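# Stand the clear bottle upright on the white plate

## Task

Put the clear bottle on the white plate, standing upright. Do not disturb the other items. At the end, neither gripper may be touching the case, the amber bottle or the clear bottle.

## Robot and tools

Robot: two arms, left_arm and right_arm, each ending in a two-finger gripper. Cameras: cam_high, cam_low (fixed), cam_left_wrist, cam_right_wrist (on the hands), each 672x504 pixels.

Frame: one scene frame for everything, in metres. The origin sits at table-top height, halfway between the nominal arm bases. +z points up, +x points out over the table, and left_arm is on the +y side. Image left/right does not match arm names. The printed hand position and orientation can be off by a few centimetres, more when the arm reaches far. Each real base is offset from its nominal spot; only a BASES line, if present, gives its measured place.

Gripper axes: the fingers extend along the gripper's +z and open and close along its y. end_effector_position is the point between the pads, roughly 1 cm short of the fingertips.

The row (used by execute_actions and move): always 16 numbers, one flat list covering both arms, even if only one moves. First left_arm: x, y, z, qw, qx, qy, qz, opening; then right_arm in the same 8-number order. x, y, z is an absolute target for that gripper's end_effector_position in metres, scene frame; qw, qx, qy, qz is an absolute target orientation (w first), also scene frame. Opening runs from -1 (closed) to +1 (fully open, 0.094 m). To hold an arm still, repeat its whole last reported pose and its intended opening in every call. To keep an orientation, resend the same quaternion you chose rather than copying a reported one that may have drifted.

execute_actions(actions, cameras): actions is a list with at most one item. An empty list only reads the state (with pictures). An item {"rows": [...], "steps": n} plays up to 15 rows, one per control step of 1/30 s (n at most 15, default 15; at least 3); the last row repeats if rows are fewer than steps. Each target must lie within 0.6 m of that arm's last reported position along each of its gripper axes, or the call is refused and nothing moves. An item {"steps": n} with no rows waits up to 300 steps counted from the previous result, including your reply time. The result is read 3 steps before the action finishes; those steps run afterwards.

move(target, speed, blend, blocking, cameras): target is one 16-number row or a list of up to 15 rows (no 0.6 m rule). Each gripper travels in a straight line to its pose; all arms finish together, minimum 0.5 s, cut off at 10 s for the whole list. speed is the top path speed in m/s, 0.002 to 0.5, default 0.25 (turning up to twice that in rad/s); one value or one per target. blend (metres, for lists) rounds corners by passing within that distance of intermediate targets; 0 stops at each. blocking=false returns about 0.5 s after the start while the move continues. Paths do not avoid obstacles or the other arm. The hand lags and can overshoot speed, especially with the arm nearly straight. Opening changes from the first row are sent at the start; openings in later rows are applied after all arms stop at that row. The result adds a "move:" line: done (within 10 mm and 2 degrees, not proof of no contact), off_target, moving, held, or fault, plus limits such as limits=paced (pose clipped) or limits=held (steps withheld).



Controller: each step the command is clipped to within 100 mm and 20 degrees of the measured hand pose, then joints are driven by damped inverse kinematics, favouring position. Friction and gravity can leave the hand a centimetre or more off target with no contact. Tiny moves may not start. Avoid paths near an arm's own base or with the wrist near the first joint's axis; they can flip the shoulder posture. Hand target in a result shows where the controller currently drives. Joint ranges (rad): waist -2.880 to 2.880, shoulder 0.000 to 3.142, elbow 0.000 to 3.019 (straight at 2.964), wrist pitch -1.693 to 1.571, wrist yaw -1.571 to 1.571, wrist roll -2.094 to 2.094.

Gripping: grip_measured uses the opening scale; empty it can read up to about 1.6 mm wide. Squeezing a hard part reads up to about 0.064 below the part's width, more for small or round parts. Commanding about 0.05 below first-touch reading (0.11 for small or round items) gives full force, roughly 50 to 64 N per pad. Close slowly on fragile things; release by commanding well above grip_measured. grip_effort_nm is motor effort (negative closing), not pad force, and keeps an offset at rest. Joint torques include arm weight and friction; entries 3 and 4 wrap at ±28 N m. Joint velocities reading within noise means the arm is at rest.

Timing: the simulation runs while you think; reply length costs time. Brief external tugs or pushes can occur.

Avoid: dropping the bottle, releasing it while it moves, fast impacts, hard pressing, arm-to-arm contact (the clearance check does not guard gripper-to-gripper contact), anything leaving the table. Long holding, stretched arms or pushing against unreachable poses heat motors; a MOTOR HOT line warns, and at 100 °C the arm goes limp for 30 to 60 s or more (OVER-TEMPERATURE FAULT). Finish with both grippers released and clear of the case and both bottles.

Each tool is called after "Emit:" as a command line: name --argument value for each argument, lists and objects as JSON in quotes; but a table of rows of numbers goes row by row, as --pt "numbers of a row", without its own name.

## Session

Emit:
execute_actions --actions '[]' --cameras '["all"]'

Emit:
zoom_image --camera "cam_high" --region '[230, 200, 430, 350]'

Scene clock: 0.00 s of 4110.00 s.
left_arm: end_effector_position=(+0.5319, +0.3113, +0.3917) grip_measured=+1.000 grip_effort_nm=n/a end_effector_quat_wxyz=(+0.404, -0.383, +0.808, +0.193) | right_arm: end_effector_position=(+0.6599, -0.7598, +0.3297) grip_measured=+1.000 grip_effort_nm=n/a end_effector_quat_wxyz=(+0.718, -0.009, +0.686, +0.118)
Joint positions: left_arm=[-0.097 1.312 1.349 -0.966 -0.725 -0.723 0.094] | right_arm=[-0.678 2.024 1.616 0.497 -0.87 0.217 0.094]
Joint velocities: within noise
Joint torques (N m): no reading
Motor temperatures (°C): left_arm=[29 27 30 28 29 25 28] | right_arm=[28 30 30 27 28 26 27]
Heat: left arm: hottest elbow 30 °C; right arm: hottest shoulder 30 °C.
Hand target: left_arm +0.5356, +0.3110, +0.4110; +0.420, -0.388, +0.800, +0.183 | right_arm +0.6626, -0.7621, +0.3457; +0.726, -0.018, +0.679, +0.110
camera_calibration:
cam_left_wrist: T_world_to_cam=[[0.786345, -0.617782, -0.00251914, -0.222551], [-0.538333, -0.683207, -0.493382, 0.733606], [0.303082, 0.389325, -0.869809, 0.14429], [0, 0, 0, 1]] pos_world=[0.526195, 0.307541, 0.486892]
cam_right_wrist: T_world_to_cam=[[0.176455, -0.97299, -0.148843, -0.805371], [-0.387332, 0.0703783, -0.91925, 0.650661], [0.904896, 0.219858, -0.364451, -0.220191], [0, 0, 0, 1]] pos_world=[0.593384, -0.780999, 0.397997]

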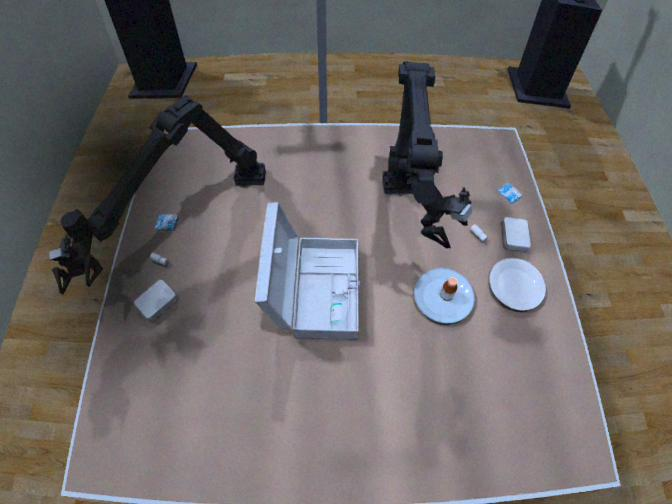

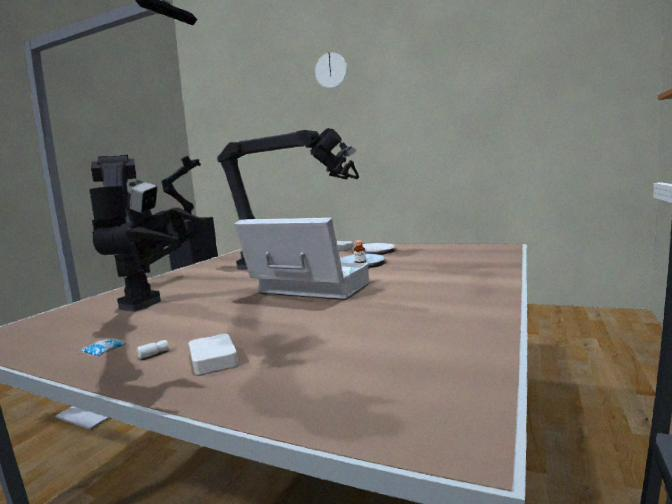

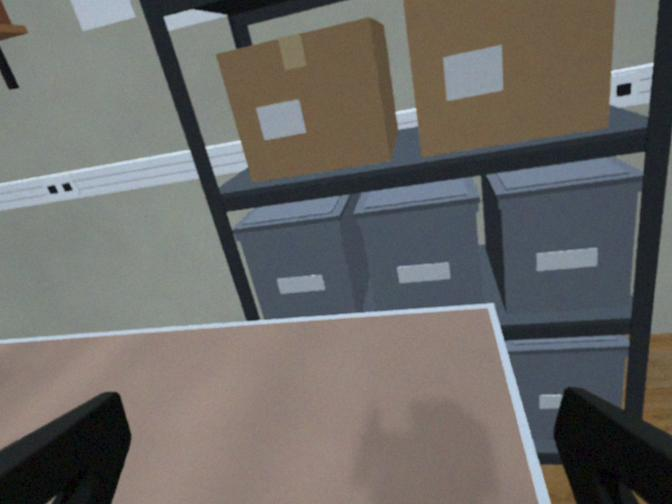

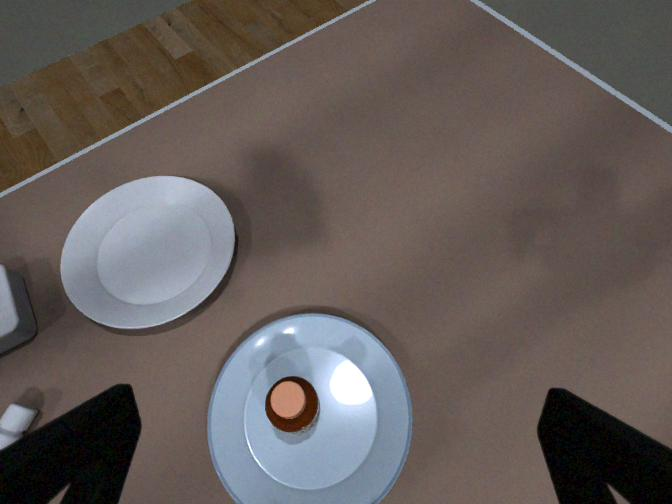

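Scaled by 2.520 from the camera's 672x504 image, which has a finer 960x720 frame.

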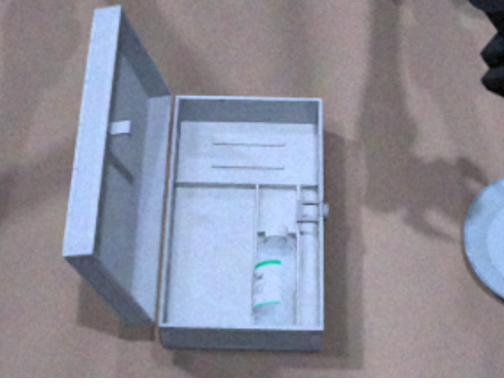

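Emit:
move --target '[0.52,0.02,0.27,0,0,1,0,1,0.6599,-0.7598,0.3297,0.718,-0.009,0.686,0.118,1]' --cameras '["cam_right_wrist","cam_high"]'

Emit:
zoom_image --camera "cam_right_wrist" --region '[200, 80, 500, 380]'

Scene clock: 3.67 s of 4110.00 s.
left_arm: end_effector_position=(+0.5097, +0.0300, +0.2462) grip_measured=+1.000 grip_effort_nm=-0.002 end_effector_quat_wxyz=(-0.023, -0.010, +1.000, +0.013) | right_arm: end_effector_position=(+0.6599, -0.7598, +0.3297) grip_measured=+1.000 grip_effort_nm=0.007 end_effector_quat_wxyz=(+0.718, -0.009, +0.686, +0.118)
Joint positions: left_arm=[-0.425 1.749 1.683 -1.557 -0.004 -0.437 0.094] | right_arm=[-0.678 2.024 1.616 0.497 -0.87 0.217 0.094]
Joint velocities: within noise
Joint torques (N m): left_arm=[-1.2 -17.49 12.33 -0.03 0.12 0.21] | right_arm=[0.32 -17.26 11.3 2.44 0.03 0.06]
Motor temperatures (°C): left_arm=[29 27 31 28 29 25 28] | right_arm=[28 31 31 27 28 26 27]
Heat: left arm: hottest elbow 31 °C; right arm: hottest shoulder 31 °C.
Hand target: left_arm +0.5189, +0.0206, +0.2699; +0.000, +0.000, +1.000, +0.000 | right_arm +0.6599, -0.7597, +0.3297; +0.718, -0.009, +0.686, +0.118
Off the commanded pose: left_arm 0.028 m, 3 deg | right_arm 0.000 m, 0 deg.
Kept back: nothing.
move: off_target (left_arm)
camera_calibration:
cam_right_wrist: T_world_to_cam=[[0.176455, -0.97299, -0.148843, -0.805371], [-0.387332, 0.0703783, -0.91925, 0.650661], [0.904896, 0.219858, -0.364451, -0.220191], [0, 0, 0, 1]] pos_world=[0.593384, -0.780999, 0.397997]
Images, in order (width x height): cam_high 672x504, cam_right_wrist 672x504.

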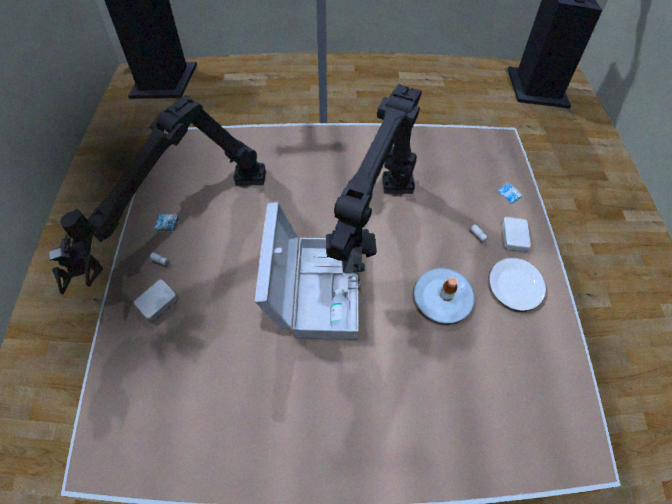

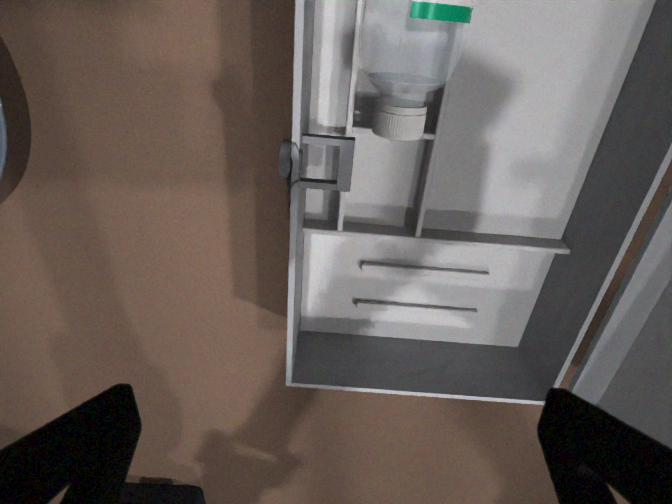

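Scaled by 1.680 from the camera's 672x504 image, which has a finer 960x720 frame.

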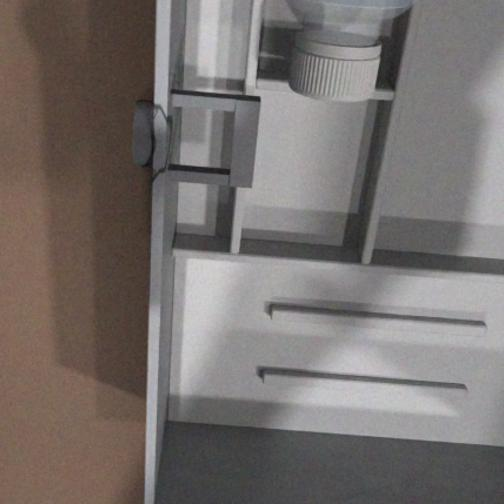

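Emit:
move --target '[0.561,-0.005,0.15,0,0,1,0,-0.19,0.6599,-0.7598,0.3297,0.718,-0.009,0.686,0.118,1]' --cameras '["cam_right_wrist"]' --speed 0.15

Emit:
zoom_image --camera "cam_right_wrist" --region '[180, 150, 500, 470]'

Scene clock: 5.50 s of 4110.00 s.
left_arm: end_effector_position=(+0.5604, +0.0045, +0.1434) grip_measured=-0.187 grip_effort_nm=-0.178 end_effector_quat_wxyz=(-0.010, -0.007, +1.000, +0.006) | right_arm: end_effector_position=(+0.6599, -0.7598, +0.3297) grip_measured=+1.000 grip_effort_nm=0.012 end_effector_quat_wxyz=(+0.718, -0.009, +0.686, +0.118)
Joint positions: left_arm=[-0.429 1.927 1.666 -1.334 -0.003 -0.435 0.038] | right_arm=[-0.678 2.024 1.616 0.497 -0.87 0.217 0.094]
Joint velocities: within noise
Joint torques (N m): left_arm=[-1.49 -20.48 8.14 0.84 0.13 0.1] | right_arm=[0.38 -17.26 11.32 2.43 0.03 0.06]
Motor temperatures (°C): left_arm=[29 27 32 28 29 25 28] | right_arm=[28 31 31 27 28 26 27]
Heat: left arm: hottest elbow 32 °C; right arm: hottest shoulder 31 °C.
Hand target: left_arm +0.5608, -0.0050, +0.1500; +0.000, +0.000, +1.000, +0.000 | right_arm +0.6599, -0.7597, +0.3297; +0.718, -0.009, +0.686, +0.118
Off the commanded pose: left_arm 0.012 m, 2 deg | right_arm 0.000 m, 0 deg.
Kept back: nothing.
move: off_target (left_arm)
camera_calibration:
cam_right_wrist: T_world_to_cam=[[0.176455, -0.97299, -0.148843, -0.805371], [-0.387332, 0.0703783, -0.91925, 0.650661], [0.904896, 0.219858, -0.364451, -0.220191], [0, 0, 0, 1]] pos_world=[0.593384, -0.780999, 0.397997]
Images, in order (width x height): cam_right_wrist 672x504.

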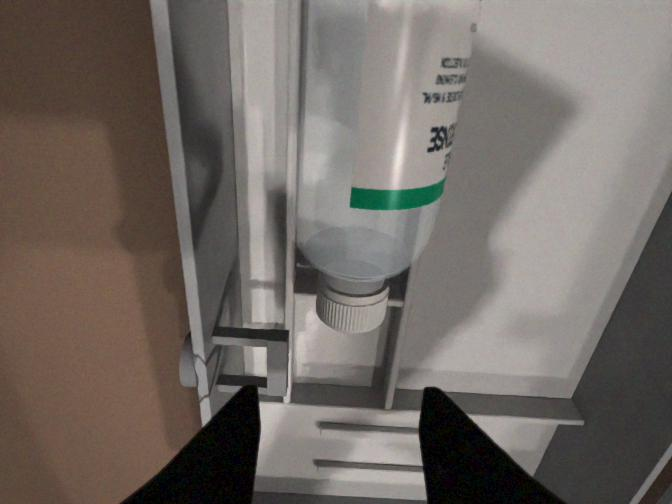

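Scaled by 1.575 from the camera's 672x504 image, which has a finer 960x720 frame.

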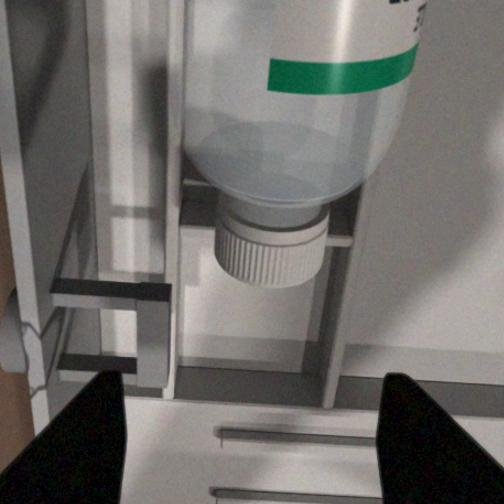

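Emit:
move --target '[0.550,-0.009,0.075,0,0.035,0.999,0,0.15,0.6599,-0.7598,0.3297,0.718,-0.009,0.686,0.118,1]' --cameras '["cam_right_wrist"]' --speed 0.08

Scene clock: 7.30 s of 4110.00 s.
left_arm: end_effector_position=(+0.5498, +0.0002, +0.0731) grip_measured=+0.147 grip_effort_nm=0.173 end_effector_quat_wxyz=(-0.006, +0.023, +1.000, +0.005) | right_arm: end_effector_position=(+0.6599, -0.7598, +0.3297) grip_measured=+1.000 grip_effort_nm=0.007 end_effector_quat_wxyz=(+0.718, -0.009, +0.686, +0.118)
Joint positions: left_arm=[-0.444 1.965 1.531 -1.151 -0.003 -0.39 0.054] | right_arm=[-0.678 2.024 1.616 0.497 -0.87 0.217 0.094]
Joint velocities: within noise
Joint torques (N m): left_arm=[-1.79 -19.49 7.46 0.88 0.13 0.2] | right_arm=[0.44 -17.2 11.32 2.43 0.03 0.05]
Motor temperatures (°C): left_arm=[29 27 32 28 29 25 28] | right_arm=[28 31 31 27 28 26 27]
Heat: left arm: hottest elbow 32 °C; right arm: hottest shoulder 31 °C.
Hand target: left_arm +0.5498, -0.0090, +0.0750; +0.000, +0.035, +0.999, +0.000 | right_arm +0.6599, -0.7597, +0.3297; +0.718, -0.009, +0.686, +0.118
Off the commanded pose: left_arm 0.009 m, 2 deg | right_arm 0.000 m, 0 deg.
Kept back: nothing.
move: done
camera_calibration:
cam_right_wrist: T_world_to_cam=[[0.176455, -0.97299, -0.148843, -0.805371], [-0.387332, 0.0703783, -0.91925, 0.650661], [0.904896, 0.219858, -0.364451, -0.220191], [0, 0, 0, 1]] pos_world=[0.593384, -0.780999, 0.397997]
Images, in order (width x height): cam_right_wrist 672x504.

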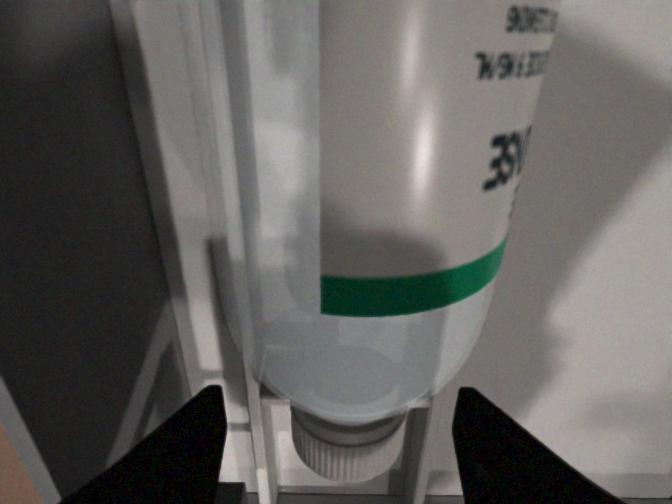

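Emit:
move --target '[0.549,-0.012,0.042,0,0.035,0.999,0,0.15,0.6599,-0.7598,0.3297,0.718,-0.009,0.686,0.118,1]' --cameras '["cam_right_wrist"]' --speed 0.05

Scene clock: 8.43 s of 4110.00 s.
left_arm: end_effector_position=(+0.5527, -0.0041, +0.0515) grip_measured=+0.147 grip_effort_nm=0.164 end_effector_quat_wxyz=(+0.003, +0.025, +1.000, +0.001) | right_arm: end_effector_position=(+0.6599, -0.7598, +0.3297) grip_measured=+1.000 grip_effort_nm=0.012 end_effector_quat_wxyz=(+0.718, -0.009, +0.686, +0.118)
Joint positions: left_arm=[-0.448 1.99 1.507 -1.084 -0.003 -0.389 0.054] | right_arm=[-0.678 2.024 1.616 0.497 -0.87 0.217 0.094]
Joint velocities: within noise
Joint torques (N m): left_arm=[-1.73 -18.49 6.65 1.11 0.12 0.15] | right_arm=[0.38 -17.2 11.3 2.43 0.03 0.05]
Motor temperatures (°C): left_arm=[29 28 32 28 29 25 28] | right_arm=[28 31 32 27 28 26 27]
Heat: left arm: hottest elbow 32 °C; right arm: hottest elbow 32 °C.
Hand target: left_arm +0.5488, -0.0119, +0.0422; +0.000, +0.035, +0.999, +0.000 | right_arm +0.6599, -0.7597, +0.3297; +0.718, -0.009, +0.686, +0.118
Off the commanded pose: left_arm 0.013 m, 1 deg | right_arm 0.000 m, 0 deg.
Kept back: nothing.
move: off_target (left_arm)
camera_calibration:
cam_right_wrist: T_world_to_cam=[[0.176455, -0.97299, -0.148843, -0.805371], [-0.387332, 0.0703783, -0.91925, 0.650661], [0.904896, 0.219858, -0.364451, -0.220191], [0, 0, 0, 1]] pos_world=[0.593384, -0.780999, 0.397997]
Images, in order (width x height): cam_right_wrist 672x504.

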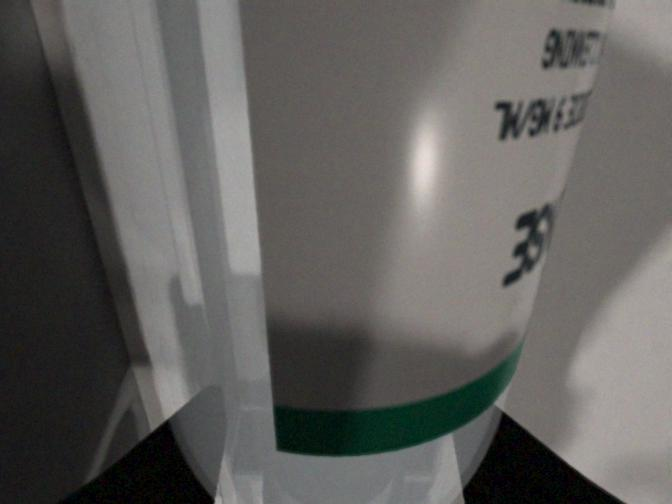

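Emit:
move --pt "0.541 -0.011 0.055 0 0.035 0.999 0 0.15 0.6599 -0.7598 0.3297 0.718 -0.009 0.686 0.118 1" --pt "0.541 -0.011 0.034 0 0.035 0.999 0 0.15 0.6599 -0.7598 0.3297 0.718 -0.009 0.686 0.118 1" --cameras '["cam_right_wrist"]' --speed 0.05

Scene clock: 9.63 s of 4110.00 s.
left_arm: end_effector_position=(+0.5482, -0.0036, +0.0501) grip_measured=+0.147 grip_effort_nm=0.164 end_effector_quat_wxyz=(+0.007, +0.027, +1.000, -0.001) | right_arm: end_effector_position=(+0.6599, -0.7598, +0.3297) grip_measured=+1.000 grip_effort_nm=0.007 end_effector_quat_wxyz=(+0.718, -0.009, +0.686, +0.118)
Joint positions: left_arm=[-0.451 1.976 1.481 -1.062 -0.003 -0.389 0.054] | right_arm=[-0.678 2.024 1.616 0.497 -0.87 0.217 0.094]
Joint velocities: within noise
Joint torques (N m): left_arm=[-1.73 -17.79 5.83 1.48 0.12 0.1] | right_arm=[0.38 -17.14 11.32 2.43 0.03 0.05]
Motor temperatures (°C): left_arm=[29 28 32 28 29 25 28] | right_arm=[28 32 32 27 28 26 27]
Heat: left arm: hottest elbow 32 °C; right arm: hottest shoulder 32 °C.
Hand target: left_arm +0.5407, -0.0106, +0.0344; +0.000, +0.035, +0.999, +0.000 | right_arm +0.6599, -0.7597, +0.3297; +0.718, -0.009, +0.686, +0.118
Off the commanded pose: left_arm 0.019 m, 1 deg | right_arm 0.000 m, 0 deg.
Kept back: nothing.
move: off_target (left_arm)
camera_calibration:
cam_right_wrist: T_world_to_cam=[[0.176455, -0.97299, -0.148843, -0.805371], [-0.387332, 0.0703783, -0.91925, 0.650661], [0.904896, 0.219858, -0.364451, -0.220191], [0, 0, 0, 1]] pos_world=[0.593384, -0.780999, 0.397997]
Images, in order (width x height): cam_right_wrist 672x504.

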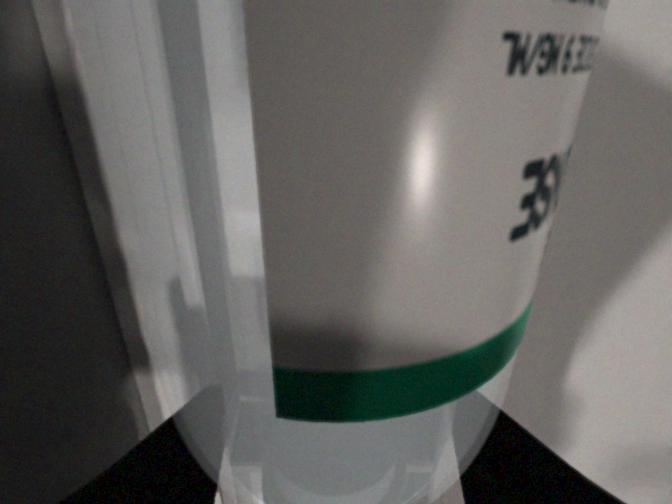

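Emit:
move --pt "0.541 -0.0115 0.046 0 0.035 0.999 0 0.15 0.6599 -0.7598 0.3297 0.718 -0.009 0.686 0.118 1" --pt "0.541 -0.0115 0.046 0 0.035 0.999 0 -0.35 0.6599 -0.7598 0.3297 0.718 -0.009 0.686 0.118 1" --pt "0.541 -0.0115 0.046 0 0.035 0.999 0 -0.6 0.6599 -0.7598 0.3297 0.718 -0.009 0.686 0.118 1" --cameras '["cam_right_wrist"]' --speed 0.05

Scene clock: 12.27 s of 4110.00 s.
left_arm: end_effector_position=(+0.5457, -0.0010, +0.0524) grip_measured=-0.218 grip_effort_nm=-1.023 end_effector_quat_wxyz=(+0.003, +0.054, +0.999, +0.004) | right_arm: end_effector_position=(+0.6599, -0.7598, +0.3297) grip_measured=+1.000 grip_effort_nm=0.007 end_effector_quat_wxyz=(+0.718, -0.009, +0.686, +0.118)
Joint positions: left_arm=[-0.451 1.971 1.48 -1.076 -0.01 -0.334 0.037] | right_arm=[-0.678 2.024 1.616 0.497 -0.87 0.217 0.094]
Joint velocities: within noise
Joint torques (N m): left_arm=[-1.79 -18.49 6.89 0.84 0.43 -0.48] | right_arm=[0.38 -17.14 11.33 2.43 0.03 0.05]
Motor temperatures (°C): left_arm=[29 29 32 28 29 25 28] | right_arm=[28 32 32 27 28 26 27]
Heat: left arm: hottest elbow 32 °C; right arm: hottest shoulder 32 °C.
Hand target: left_arm +0.5408, -0.0113, +0.0460; +0.000, +0.036, +0.999, +0.000 | right_arm +0.6599, -0.7597, +0.3297; +0.718, -0.009, +0.686, +0.118
Off the commanded pose: left_arm 0.013 m, 2 deg | right_arm 0.000 m, 0 deg.
Kept back: nothing.
move: off_target (left_arm); target 2's new opening was sent with left_arm's hand 0.012 m and 1 deg from that target; target 3's new opening was sent with left_arm's hand 0.013 m and 2 deg from that target
camera_calibration:
cam_right_wrist: T_world_to_cam=[[0.176455, -0.97299, -0.148843, -0.805371], [-0.387332, 0.0703783, -0.91925, 0.650661], [0.904896, 0.219858, -0.364451, -0.220191], [0, 0, 0, 1]] pos_world=[0.593384, -0.780999, 0.397997]
Images, in order (width x height): cam_right_wrist 672x504.

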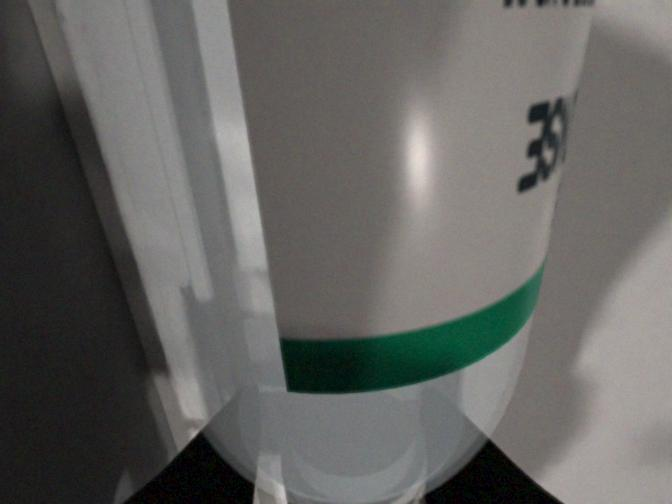

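Emit:
move --pt "0.558 -0.011 0.125 0 0.052 0.9986 0 -0.6 0.6599 -0.7598 0.3297 0.718 -0.009 0.686 0.118 1" --pt "0.592 -0.015 0.163 0 0.052 0.9986 0 -0.6 0.6599 -0.7598 0.3297 0.718 -0.009 0.686 0.118 1" --pt "0.631 -0.018 0.171 0 0.052 0.9986 0 -0.6 0.6599 -0.7598 0.3297 0.718 -0.009 0.686 0.118 1" --cameras '["cam_right_wrist","cam_high","cam_low"]' --speed 0.06 --blend 0.02

Emit:
zoom_image --camera "cam_low" --region '[240, 130, 400, 310]'

Emit:
zoom_image --camera "cam_high" --region '[270, 220, 400, 350]'

Scene clock: 15.77 s of 4110.00 s.
left_arm: end_effector_position=(+0.6073, -0.0130, +0.1814) grip_measured=-0.381 grip_effort_nm=-1.033 end_effector_quat_wxyz=(-0.015, +0.044, +0.999, +0.009) | right_arm: end_effector_position=(+0.6599, -0.7598, +0.3297) grip_measured=+1.000 grip_effort_nm=0.007 end_effector_quat_wxyz=(+0.718, -0.009, +0.686, +0.118)
Joint positions: left_arm=[-0.425 2.057 1.972 -1.521 -0.005 -0.329 0.029] | right_arm=[-0.678 2.024 1.616 0.497 -0.87 0.217 0.094]
Joint velocities: within noise
Joint torques (N m): left_arm=[0.09 -18.14 11.63 1.89 0.16 0.36] | right_arm=[0.44 -17.26 11.33 2.41 0.03 0.05]
Motor temperatures (°C): left_arm=[29 29 33 28 29 25 28] | right_arm=[28 32 33 27 28 26 27]
Heat: left arm: hottest elbow 33 °C; right arm: hottest elbow 33 °C.
Hand target: left_arm +0.6296, -0.0172, +0.1714; +0.001, +0.052, +0.999, +0.000 | right_arm +0.6599, -0.7597, +0.3297; +0.718, -0.009, +0.686, +0.118
Off the commanded pose: left_arm 0.026 m, 2 deg | right_arm 0.000 m, 0 deg.
Kept back: nothing.
move: off_target (left_arm)
camera_calibration:
cam_right_wrist: T_world_to_cam=[[0.176455, -0.97299, -0.148843, -0.805371], [-0.387332, 0.0703783, -0.91925, 0.650661], [0.904896, 0.219858, -0.364451, -0.220191], [0, 0, 0, 1]] pos_world=[0.593384, -0.780999, 0.397997]
Images, in order (width x height): cam_high 672x504, cam_low 672x504, cam_right_wrist 672x504.

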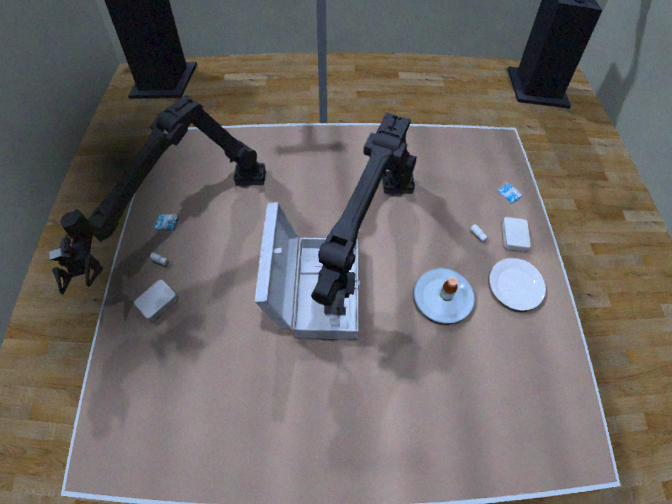

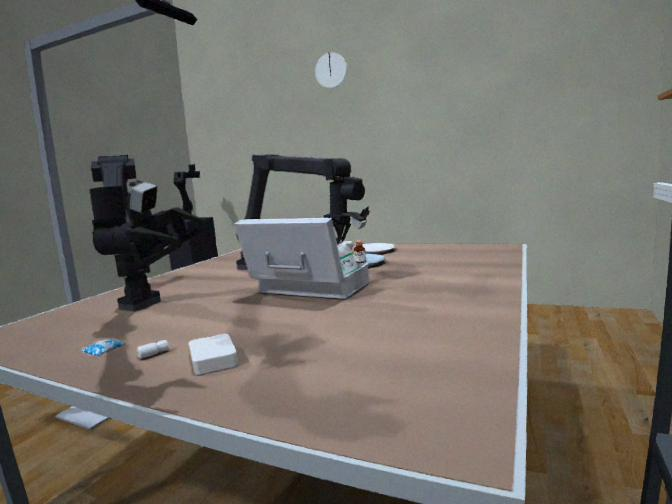

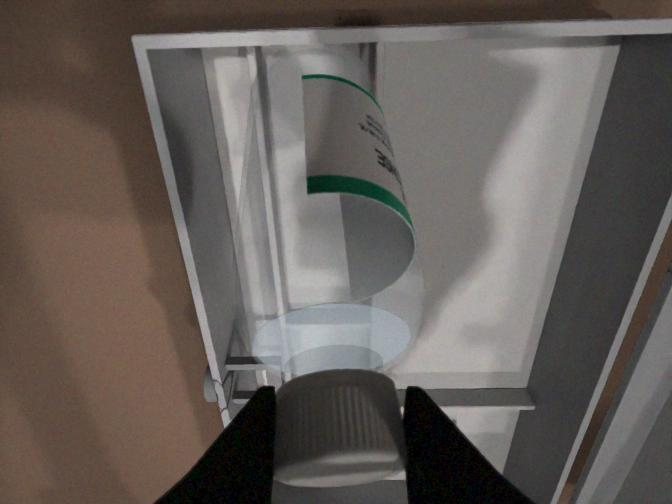

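Scaled by 2.800 from the camera's 672x504 image, which has a finer 960x720 frame.

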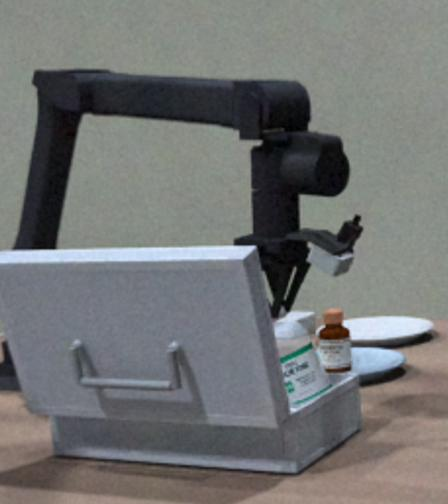

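Scaled by 3.877 from the camera's 672x504 image, which has a finer 960x720 frame.

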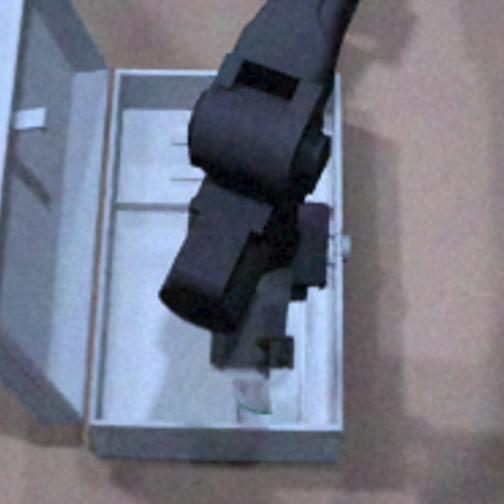

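Emit:
move --target '[0.668,-0.02,0.155,0,0.052,0.9986,0,-0.6,0.6599,-0.7598,0.3297,0.718,-0.009,0.686,0.118,1]' --cameras '["cam_right_wrist","cam_low"]' --speed 0.06

Emit:
zoom_image --camera "cam_low" --region '[240, 130, 400, 310]'

Scene clock: 16.97 s of 4110.00 s.
left_arm: end_effector_position=(+0.6576, -0.0192, +0.1874) grip_measured=-0.381 grip_effort_nm=-1.033 end_effector_quat_wxyz=(+0.018, +0.050, +0.999, -0.002) | right_arm: end_effector_position=(+0.6599, -0.7598, +0.3297) grip_measured=+1.000 grip_effort_nm=0.007 end_effector_quat_wxyz=(+0.718, -0.009, +0.686, +0.118)
Joint positions: left_arm=[-0.404 2.16 2.158 -1.534 -0.009 -0.296 0.029] | right_arm=[-0.678 2.024 1.616 0.497 -0.87 0.217 0.094]
Joint velocities: within noise
Joint torques (N m): left_arm=[0.03 -17.73 9.98 0.72 0.4 0.2] | right_arm=[0.38 -17.2 11.33 2.44 0.03 0.05]
Motor temperatures (°C): left_arm=[29 29 34 28 29 25 28] | right_arm=[28 32 33 27 28 26 27]
Heat: left arm: hottest elbow 34 °C; right arm: hottest elbow 33 °C.
Hand target: left_arm +0.6661, -0.0193, +0.1551; +0.000, +0.052, +0.999, +0.000 | right_arm +0.6599, -0.7597, +0.3297; +0.718, -0.009, +0.686, +0.118
Off the commanded pose: left_arm 0.034 m, 2 deg | right_arm 0.000 m, 0 deg.
Kept back: nothing.
move: off_target (left_arm)
camera_calibration:
cam_right_wrist: T_world_to_cam=[[0.176455, -0.97299, -0.148843, -0.805371], [-0.387332, 0.0703783, -0.91925, 0.650661], [0.904896, 0.219858, -0.364451, -0.220191], [0, 0, 0, 1]] pos_world=[0.593384, -0.780999, 0.397997]
Images, in order (width x height): cam_low 672x504, cam_right_wrist 672x504.

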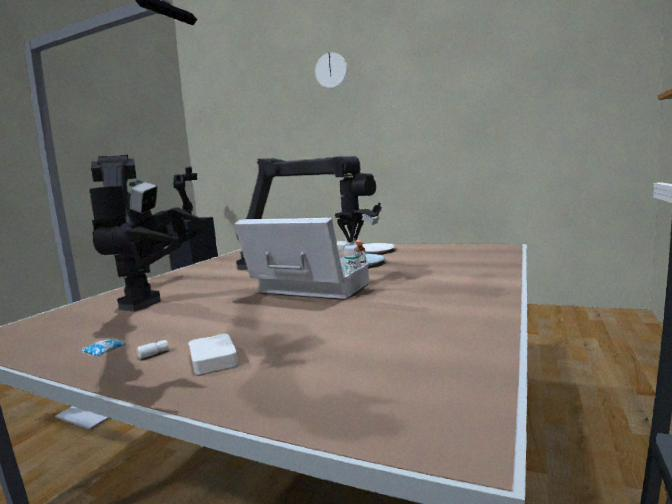

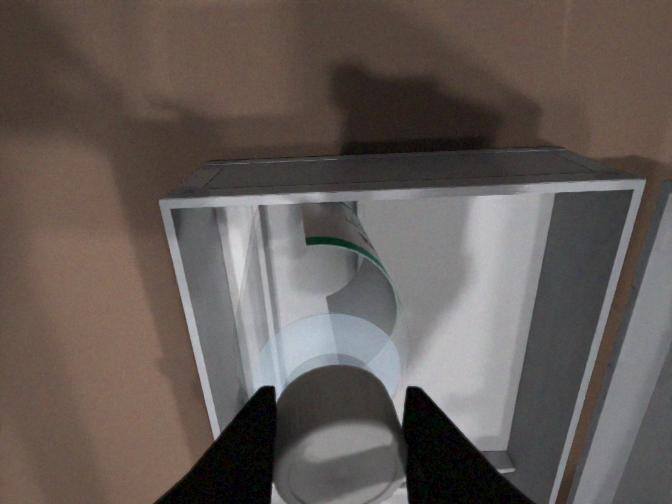

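Scaled by 2.800 from the camera's 672x504 image, which has a finer 960x720 frame.

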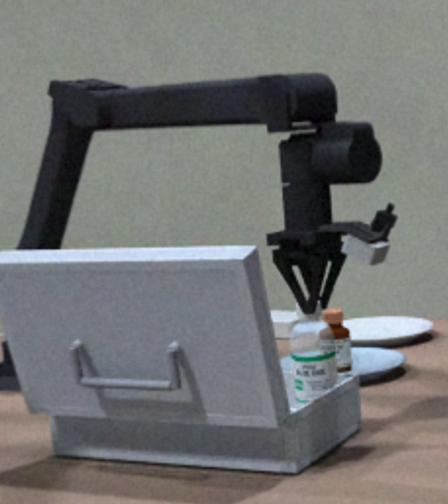

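Emit:
move --pt "0.65 -0.02 0.36 0 0.052 0.9986 0 -0.7 0.6599 -0.7598 0.3297 0.718 -0.009 0.686 0.118 1" --pt "0.5 0.3 0.36 0 -0.174 0.985 0 -0.7 0.6599 -0.7598 0.3297 0.718 -0.009 0.686 0.118 1" --pt "0.42 0.52 0.34 0 -0.358 0.934 0 -0.7 0.6599 -0.7598 0.3297 0.718 -0.009 0.686 0.118 1" --pt "0.515 0.66 0.25 0 -0.358 0.934 0 -0.7 0.6599 -0.7598 0.3297 0.718 -0.009 0.686 0.118 1" --cameras '["cam_right_wrist","cam_low","cam_high"]' --speed 0.15 --blend 0.03

Emit:
zoom_image --camera "cam_low" --region '[330, 160, 430, 270]'

Emit:
zoom_image --camera "cam_high" --region '[460, 220, 560, 320]'

Scene clock: 24.30 s of 4110.00 s.
left_arm: end_effector_position=(+0.5085, +0.6454, +0.2062) grip_measured=-0.381 grip_effort_nm=-1.033 end_effector_quat_wxyz=(-0.042, -0.357, +0.933, -0.014) | right_arm: end_effector_position=(+0.6599, -0.7598, +0.3297) grip_measured=+1.000 grip_effort_nm=0.012 end_effector_quat_wxyz=(+0.718, -0.009, +0.686, +0.118)
Joint positions: left_arm=[0.693 2.079 2.072 -1.652 -0.001 -0.03 0.029] | right_arm=[-0.678 2.024 1.616 0.497 -0.87 0.217 0.094]
Joint velocities: within noise
Joint torques (N m): left_arm=[0.26 -24.47 13.29 -0.13 -0.01 0.21] | right_arm=[0.44 -17.2 11.32 2.43 0.03 0.05]
Motor temperatures (°C): left_arm=[29 30 35 28 29 25 29] | right_arm=[28 33 34 27 28 26 27]
Heat: left arm: hottest elbow 35 °C; right arm: hottest elbow 34 °C.
Hand target: left_arm +0.5128, +0.6581, +0.2498; +0.000, -0.358, +0.934, +0.001 | right_arm +0.6599, -0.7597, +0.3297; +0.718, -0.009, +0.686, +0.118
Off the commanded pose: left_arm 0.047 m, 5 deg | right_arm 0.000 m, 0 deg.
Kept back: nothing.
move: off_target (left_arm)
camera_calibration:
cam_right_wrist: T_world_to_cam=[[0.176455, -0.97299, -0.148843, -0.805371], [-0.387332, 0.0703783, -0.91925, 0.650661], [0.904896, 0.219858, -0.364451, -0.220191], [0, 0, 0, 1]] pos_world=[0.593384, -0.780999, 0.397997]
Images, in order (width x height): cam_high 672x504, cam_low 672x504, cam_right_wrist 672x504.

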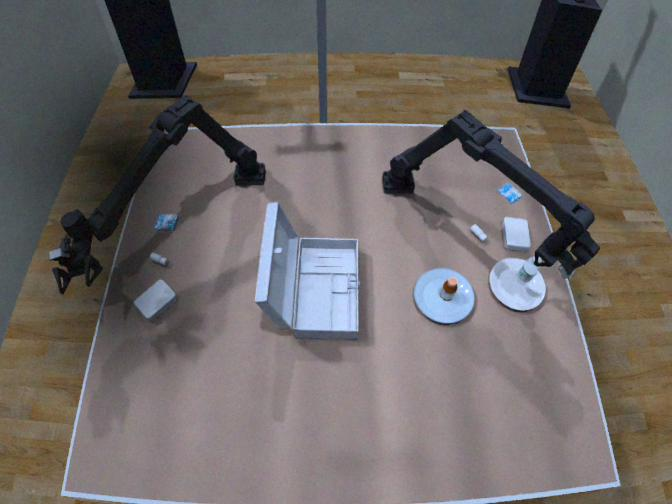

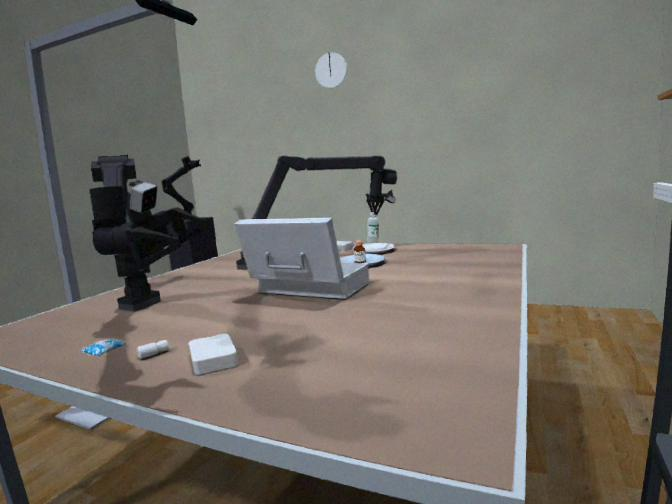

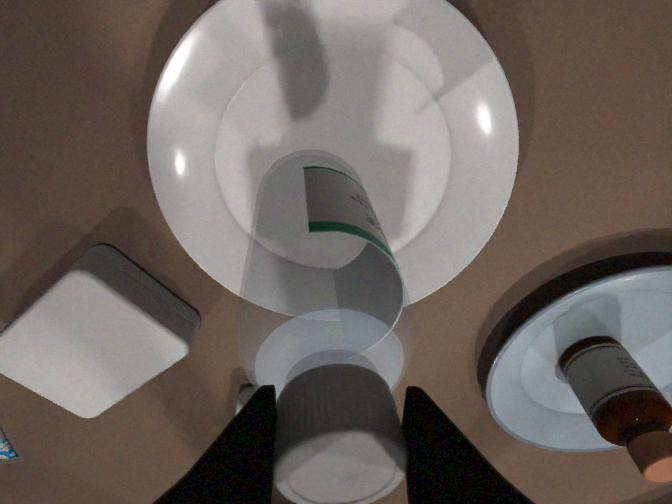

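Scaled by 4.582 from the camera's 672x504 image, which has a finer 960x720 frame.

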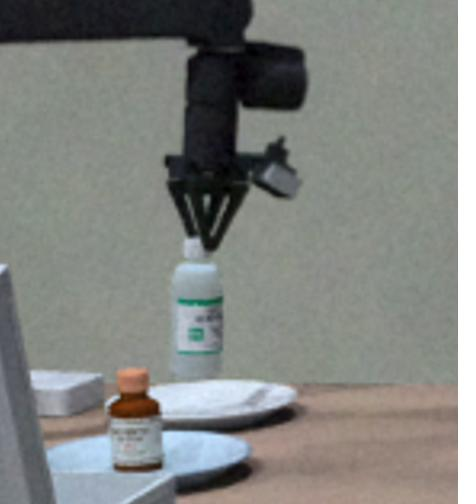

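Scaled by 5.040 from the camera's 672x504 image, which has a finer 960x720 frame.

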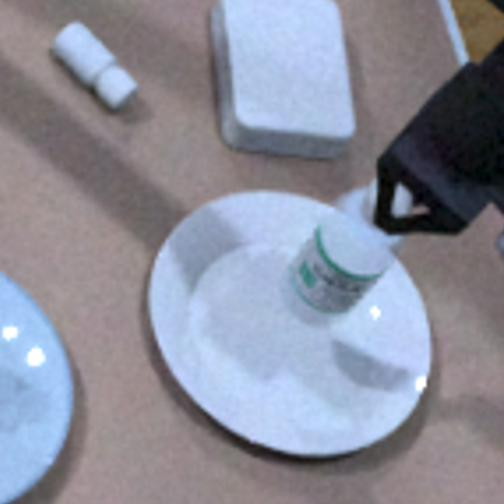

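Emit:
move --pt "0.513 0.657 0.205 -0.02 -0.358 0.933 -0.008 -0.7 0.6599 -0.7598 0.3297 0.718 -0.009 0.686 0.118 1" --pt "0.513 0.655 0.18 -0.02 -0.358 0.933 -0.008 -0.7 0.6599 -0.7598 0.3297 0.718 -0.009 0.686 0.118 1" --cameras '["cam_right_wrist","cam_low","cam_high"]' --speed 0.05

Emit:
zoom_image --camera "cam_low" --region '[330, 160, 430, 270]'

Emit:
zoom_image --camera "cam_high" --region '[460, 220, 560, 320]'

Scene clock: 26.43 s of 4110.00 s.
left_arm: end_effector_position=(+0.5128, +0.6490, +0.1669) grip_measured=-0.381 grip_effort_nm=-1.033 end_effector_quat_wxyz=(-0.036, -0.357, +0.933, -0.012) | right_arm: end_effector_position=(+0.6599, -0.7598, +0.3297) grip_measured=+1.000 grip_effort_nm=0.012 end_effector_quat_wxyz=(+0.718, -0.009, +0.686, +0.118)
Joint positions: left_arm=[0.693 2.094 1.993 -1.545 -0.001 -0.03 0.029] | right_arm=[-0.678 2.024 1.616 0.497 -0.87 0.217 0.094]
Joint velocities: within noise
Joint torques (N m): left_arm=[0.03 -23.77 8.54 0.58 0.1 0.16] | right_arm=[0.38 -17.2 11.33 2.43 0.03 0.05]
Motor temperatures (°C): left_arm=[29 31 36 28 29 25 29] | right_arm=[28 34 34 27 28 26 27]
Heat: left arm: hottest elbow 36 °C; right arm: hottest shoulder 34 °C.
Hand target: left_arm +0.5128, +0.6549, +0.1799; -0.020, -0.358, +0.933, -0.008 | right_arm +0.6599, -0.7597, +0.3297; +0.718, -0.009, +0.686, +0.118
Off the commanded pose: left_arm 0.014 m, 2 deg | right_arm 0.000 m, 0 deg.
Kept back: nothing.
move: off_target (left_arm)
camera_calibration:
cam_right_wrist: T_world_to_cam=[[0.176455, -0.97299, -0.148843, -0.805371], [-0.387332, 0.0703783, -0.91925, 0.650661], [0.904896, 0.219858, -0.364451, -0.220191], [0, 0, 0, 1]] pos_world=[0.593384, -0.780999, 0.397997]
Images, in order (width x height): cam_high 672x504, cam_low 672x504, cam_right_wrist 672x504.

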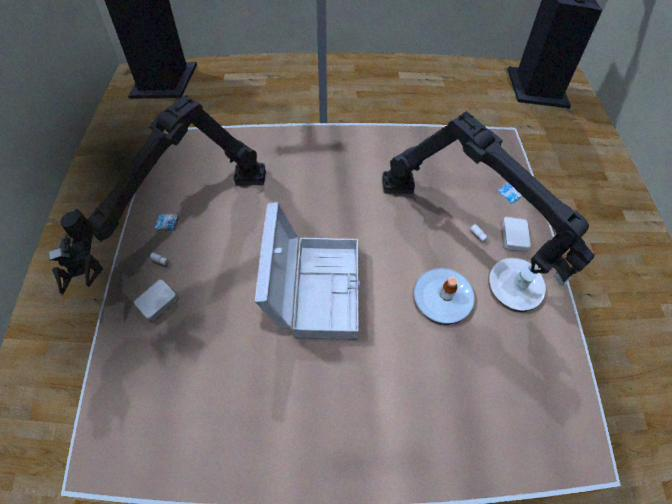

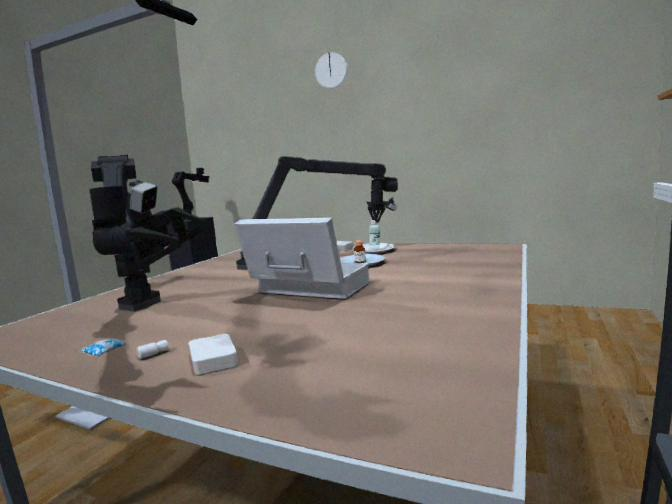

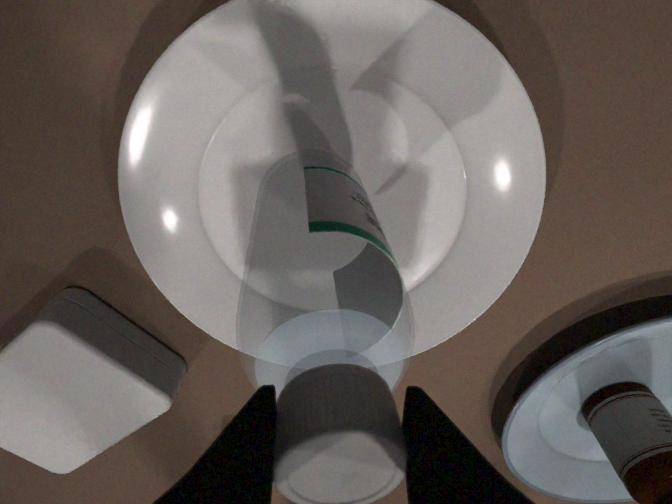

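Scaled by 4.582 from the camera's 672x504 image, which has a finer 960x720 frame.

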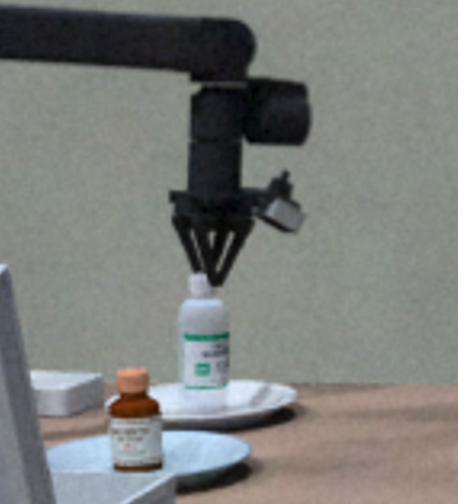

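Scaled by 5.040 from the camera's 672x504 image, which has a finer 960x720 frame.

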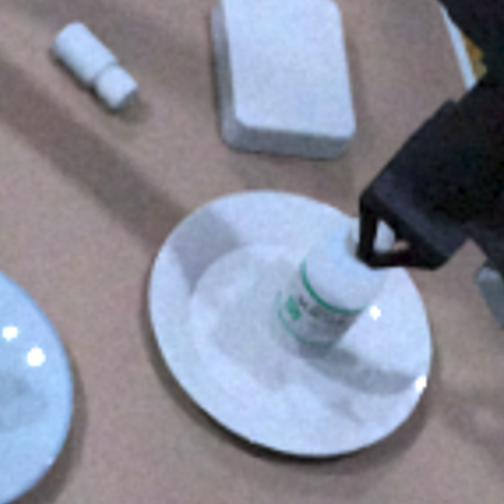

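Emit:
move --target '[0.510,0.652,0.155,-0.026,-0.358,0.933,-0.01,-0.7,0.6599,-0.7598,0.3297,0.718,-0.009,0.686,0.118,1]' --cameras '["cam_low","cam_high"]' --speed 0.03

Emit:
zoom_image --camera "cam_low" --region '[330, 160, 430, 270]'

Emit:
zoom_image --camera "cam_high" --region '[460, 220, 560, 320]'

Scene clock: 27.73 s of 4110.00 s.
left_arm: end_effector_position=(+0.5125, +0.6488, +0.1645) grip_measured=-0.381 grip_effort_nm=-1.023 end_effector_quat_wxyz=(-0.024, -0.358, +0.934, -0.008) | right_arm: end_effector_position=(+0.6599, -0.7598, +0.3297) grip_measured=+1.000 grip_effort_nm=0.007 end_effector_quat_wxyz=(+0.718, -0.009, +0.686, +0.118)
Joint positions: left_arm=[0.693 2.075 1.957 -1.504 -0.001 -0.03 0.029] | right_arm=[-0.678 2.024 1.616 0.497 -0.87 0.217 0.094]
Joint velocities: within noise
Joint torques (N m): left_arm=[0.03 -21.25 6.82 1.05 0.1 0.15] | right_arm=[0.44 -17.2 11.32 2.41 0.03 0.05]
Motor temperatures (°C): left_arm=[29 31 36 28 29 25 29] | right_arm=[28 34 35 27 28 26 27]
Heat: left arm: hottest elbow 36 °C; right arm: hottest elbow 35 °C.
Hand target: left_arm +0.5099, +0.6519, +0.1551; -0.026, -0.358, +0.933, -0.010 | right_arm +0.6599, -0.7597, +0.3297; +0.718, -0.009, +0.686, +0.118
Off the commanded pose: left_arm 0.010 m, 0 deg | right_arm 0.000 m, 0 deg.
Kept back: nothing.
move: done
Images, in order (width x height): cam_high 672x504, cam_low 672x504.

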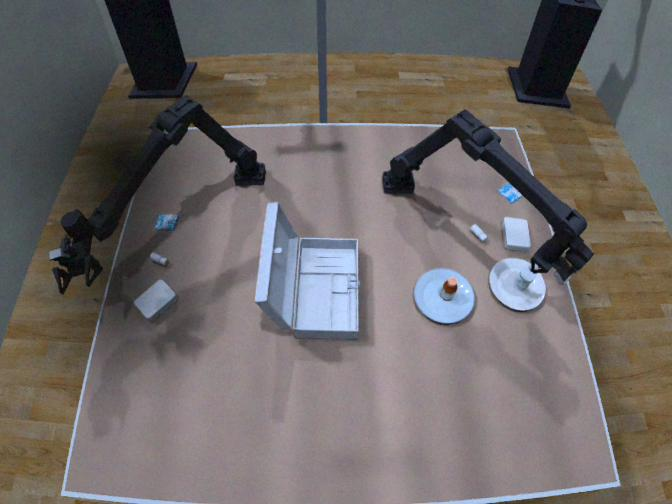

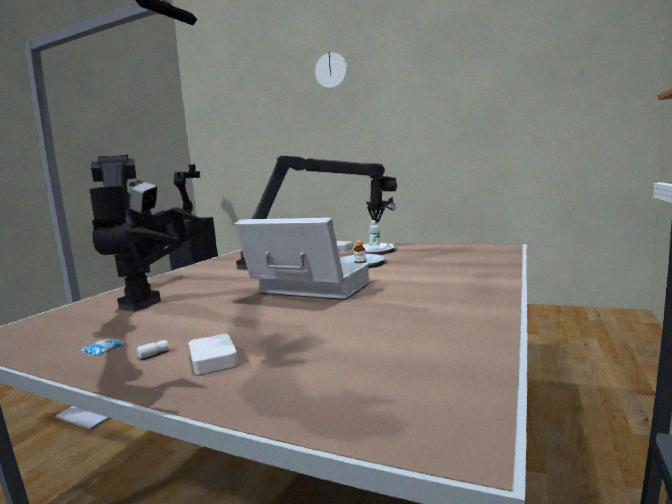

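Scaled by 4.582 from the camera's 672x504 image, which has a finer 960x720 frame.

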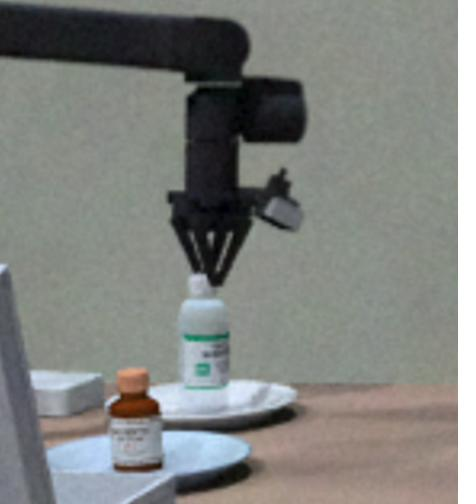

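Scaled by 5.040 from the camera's 672x504 image, which has a finer 960x720 frame.

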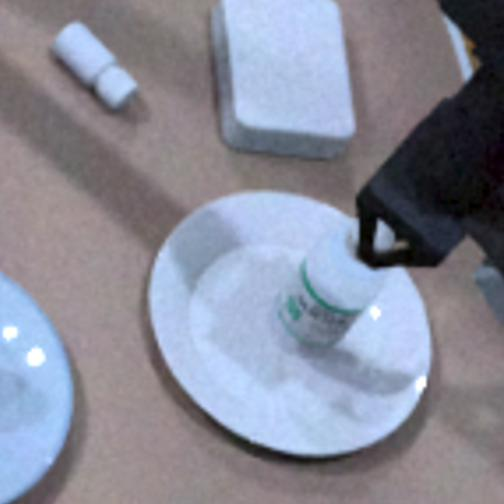

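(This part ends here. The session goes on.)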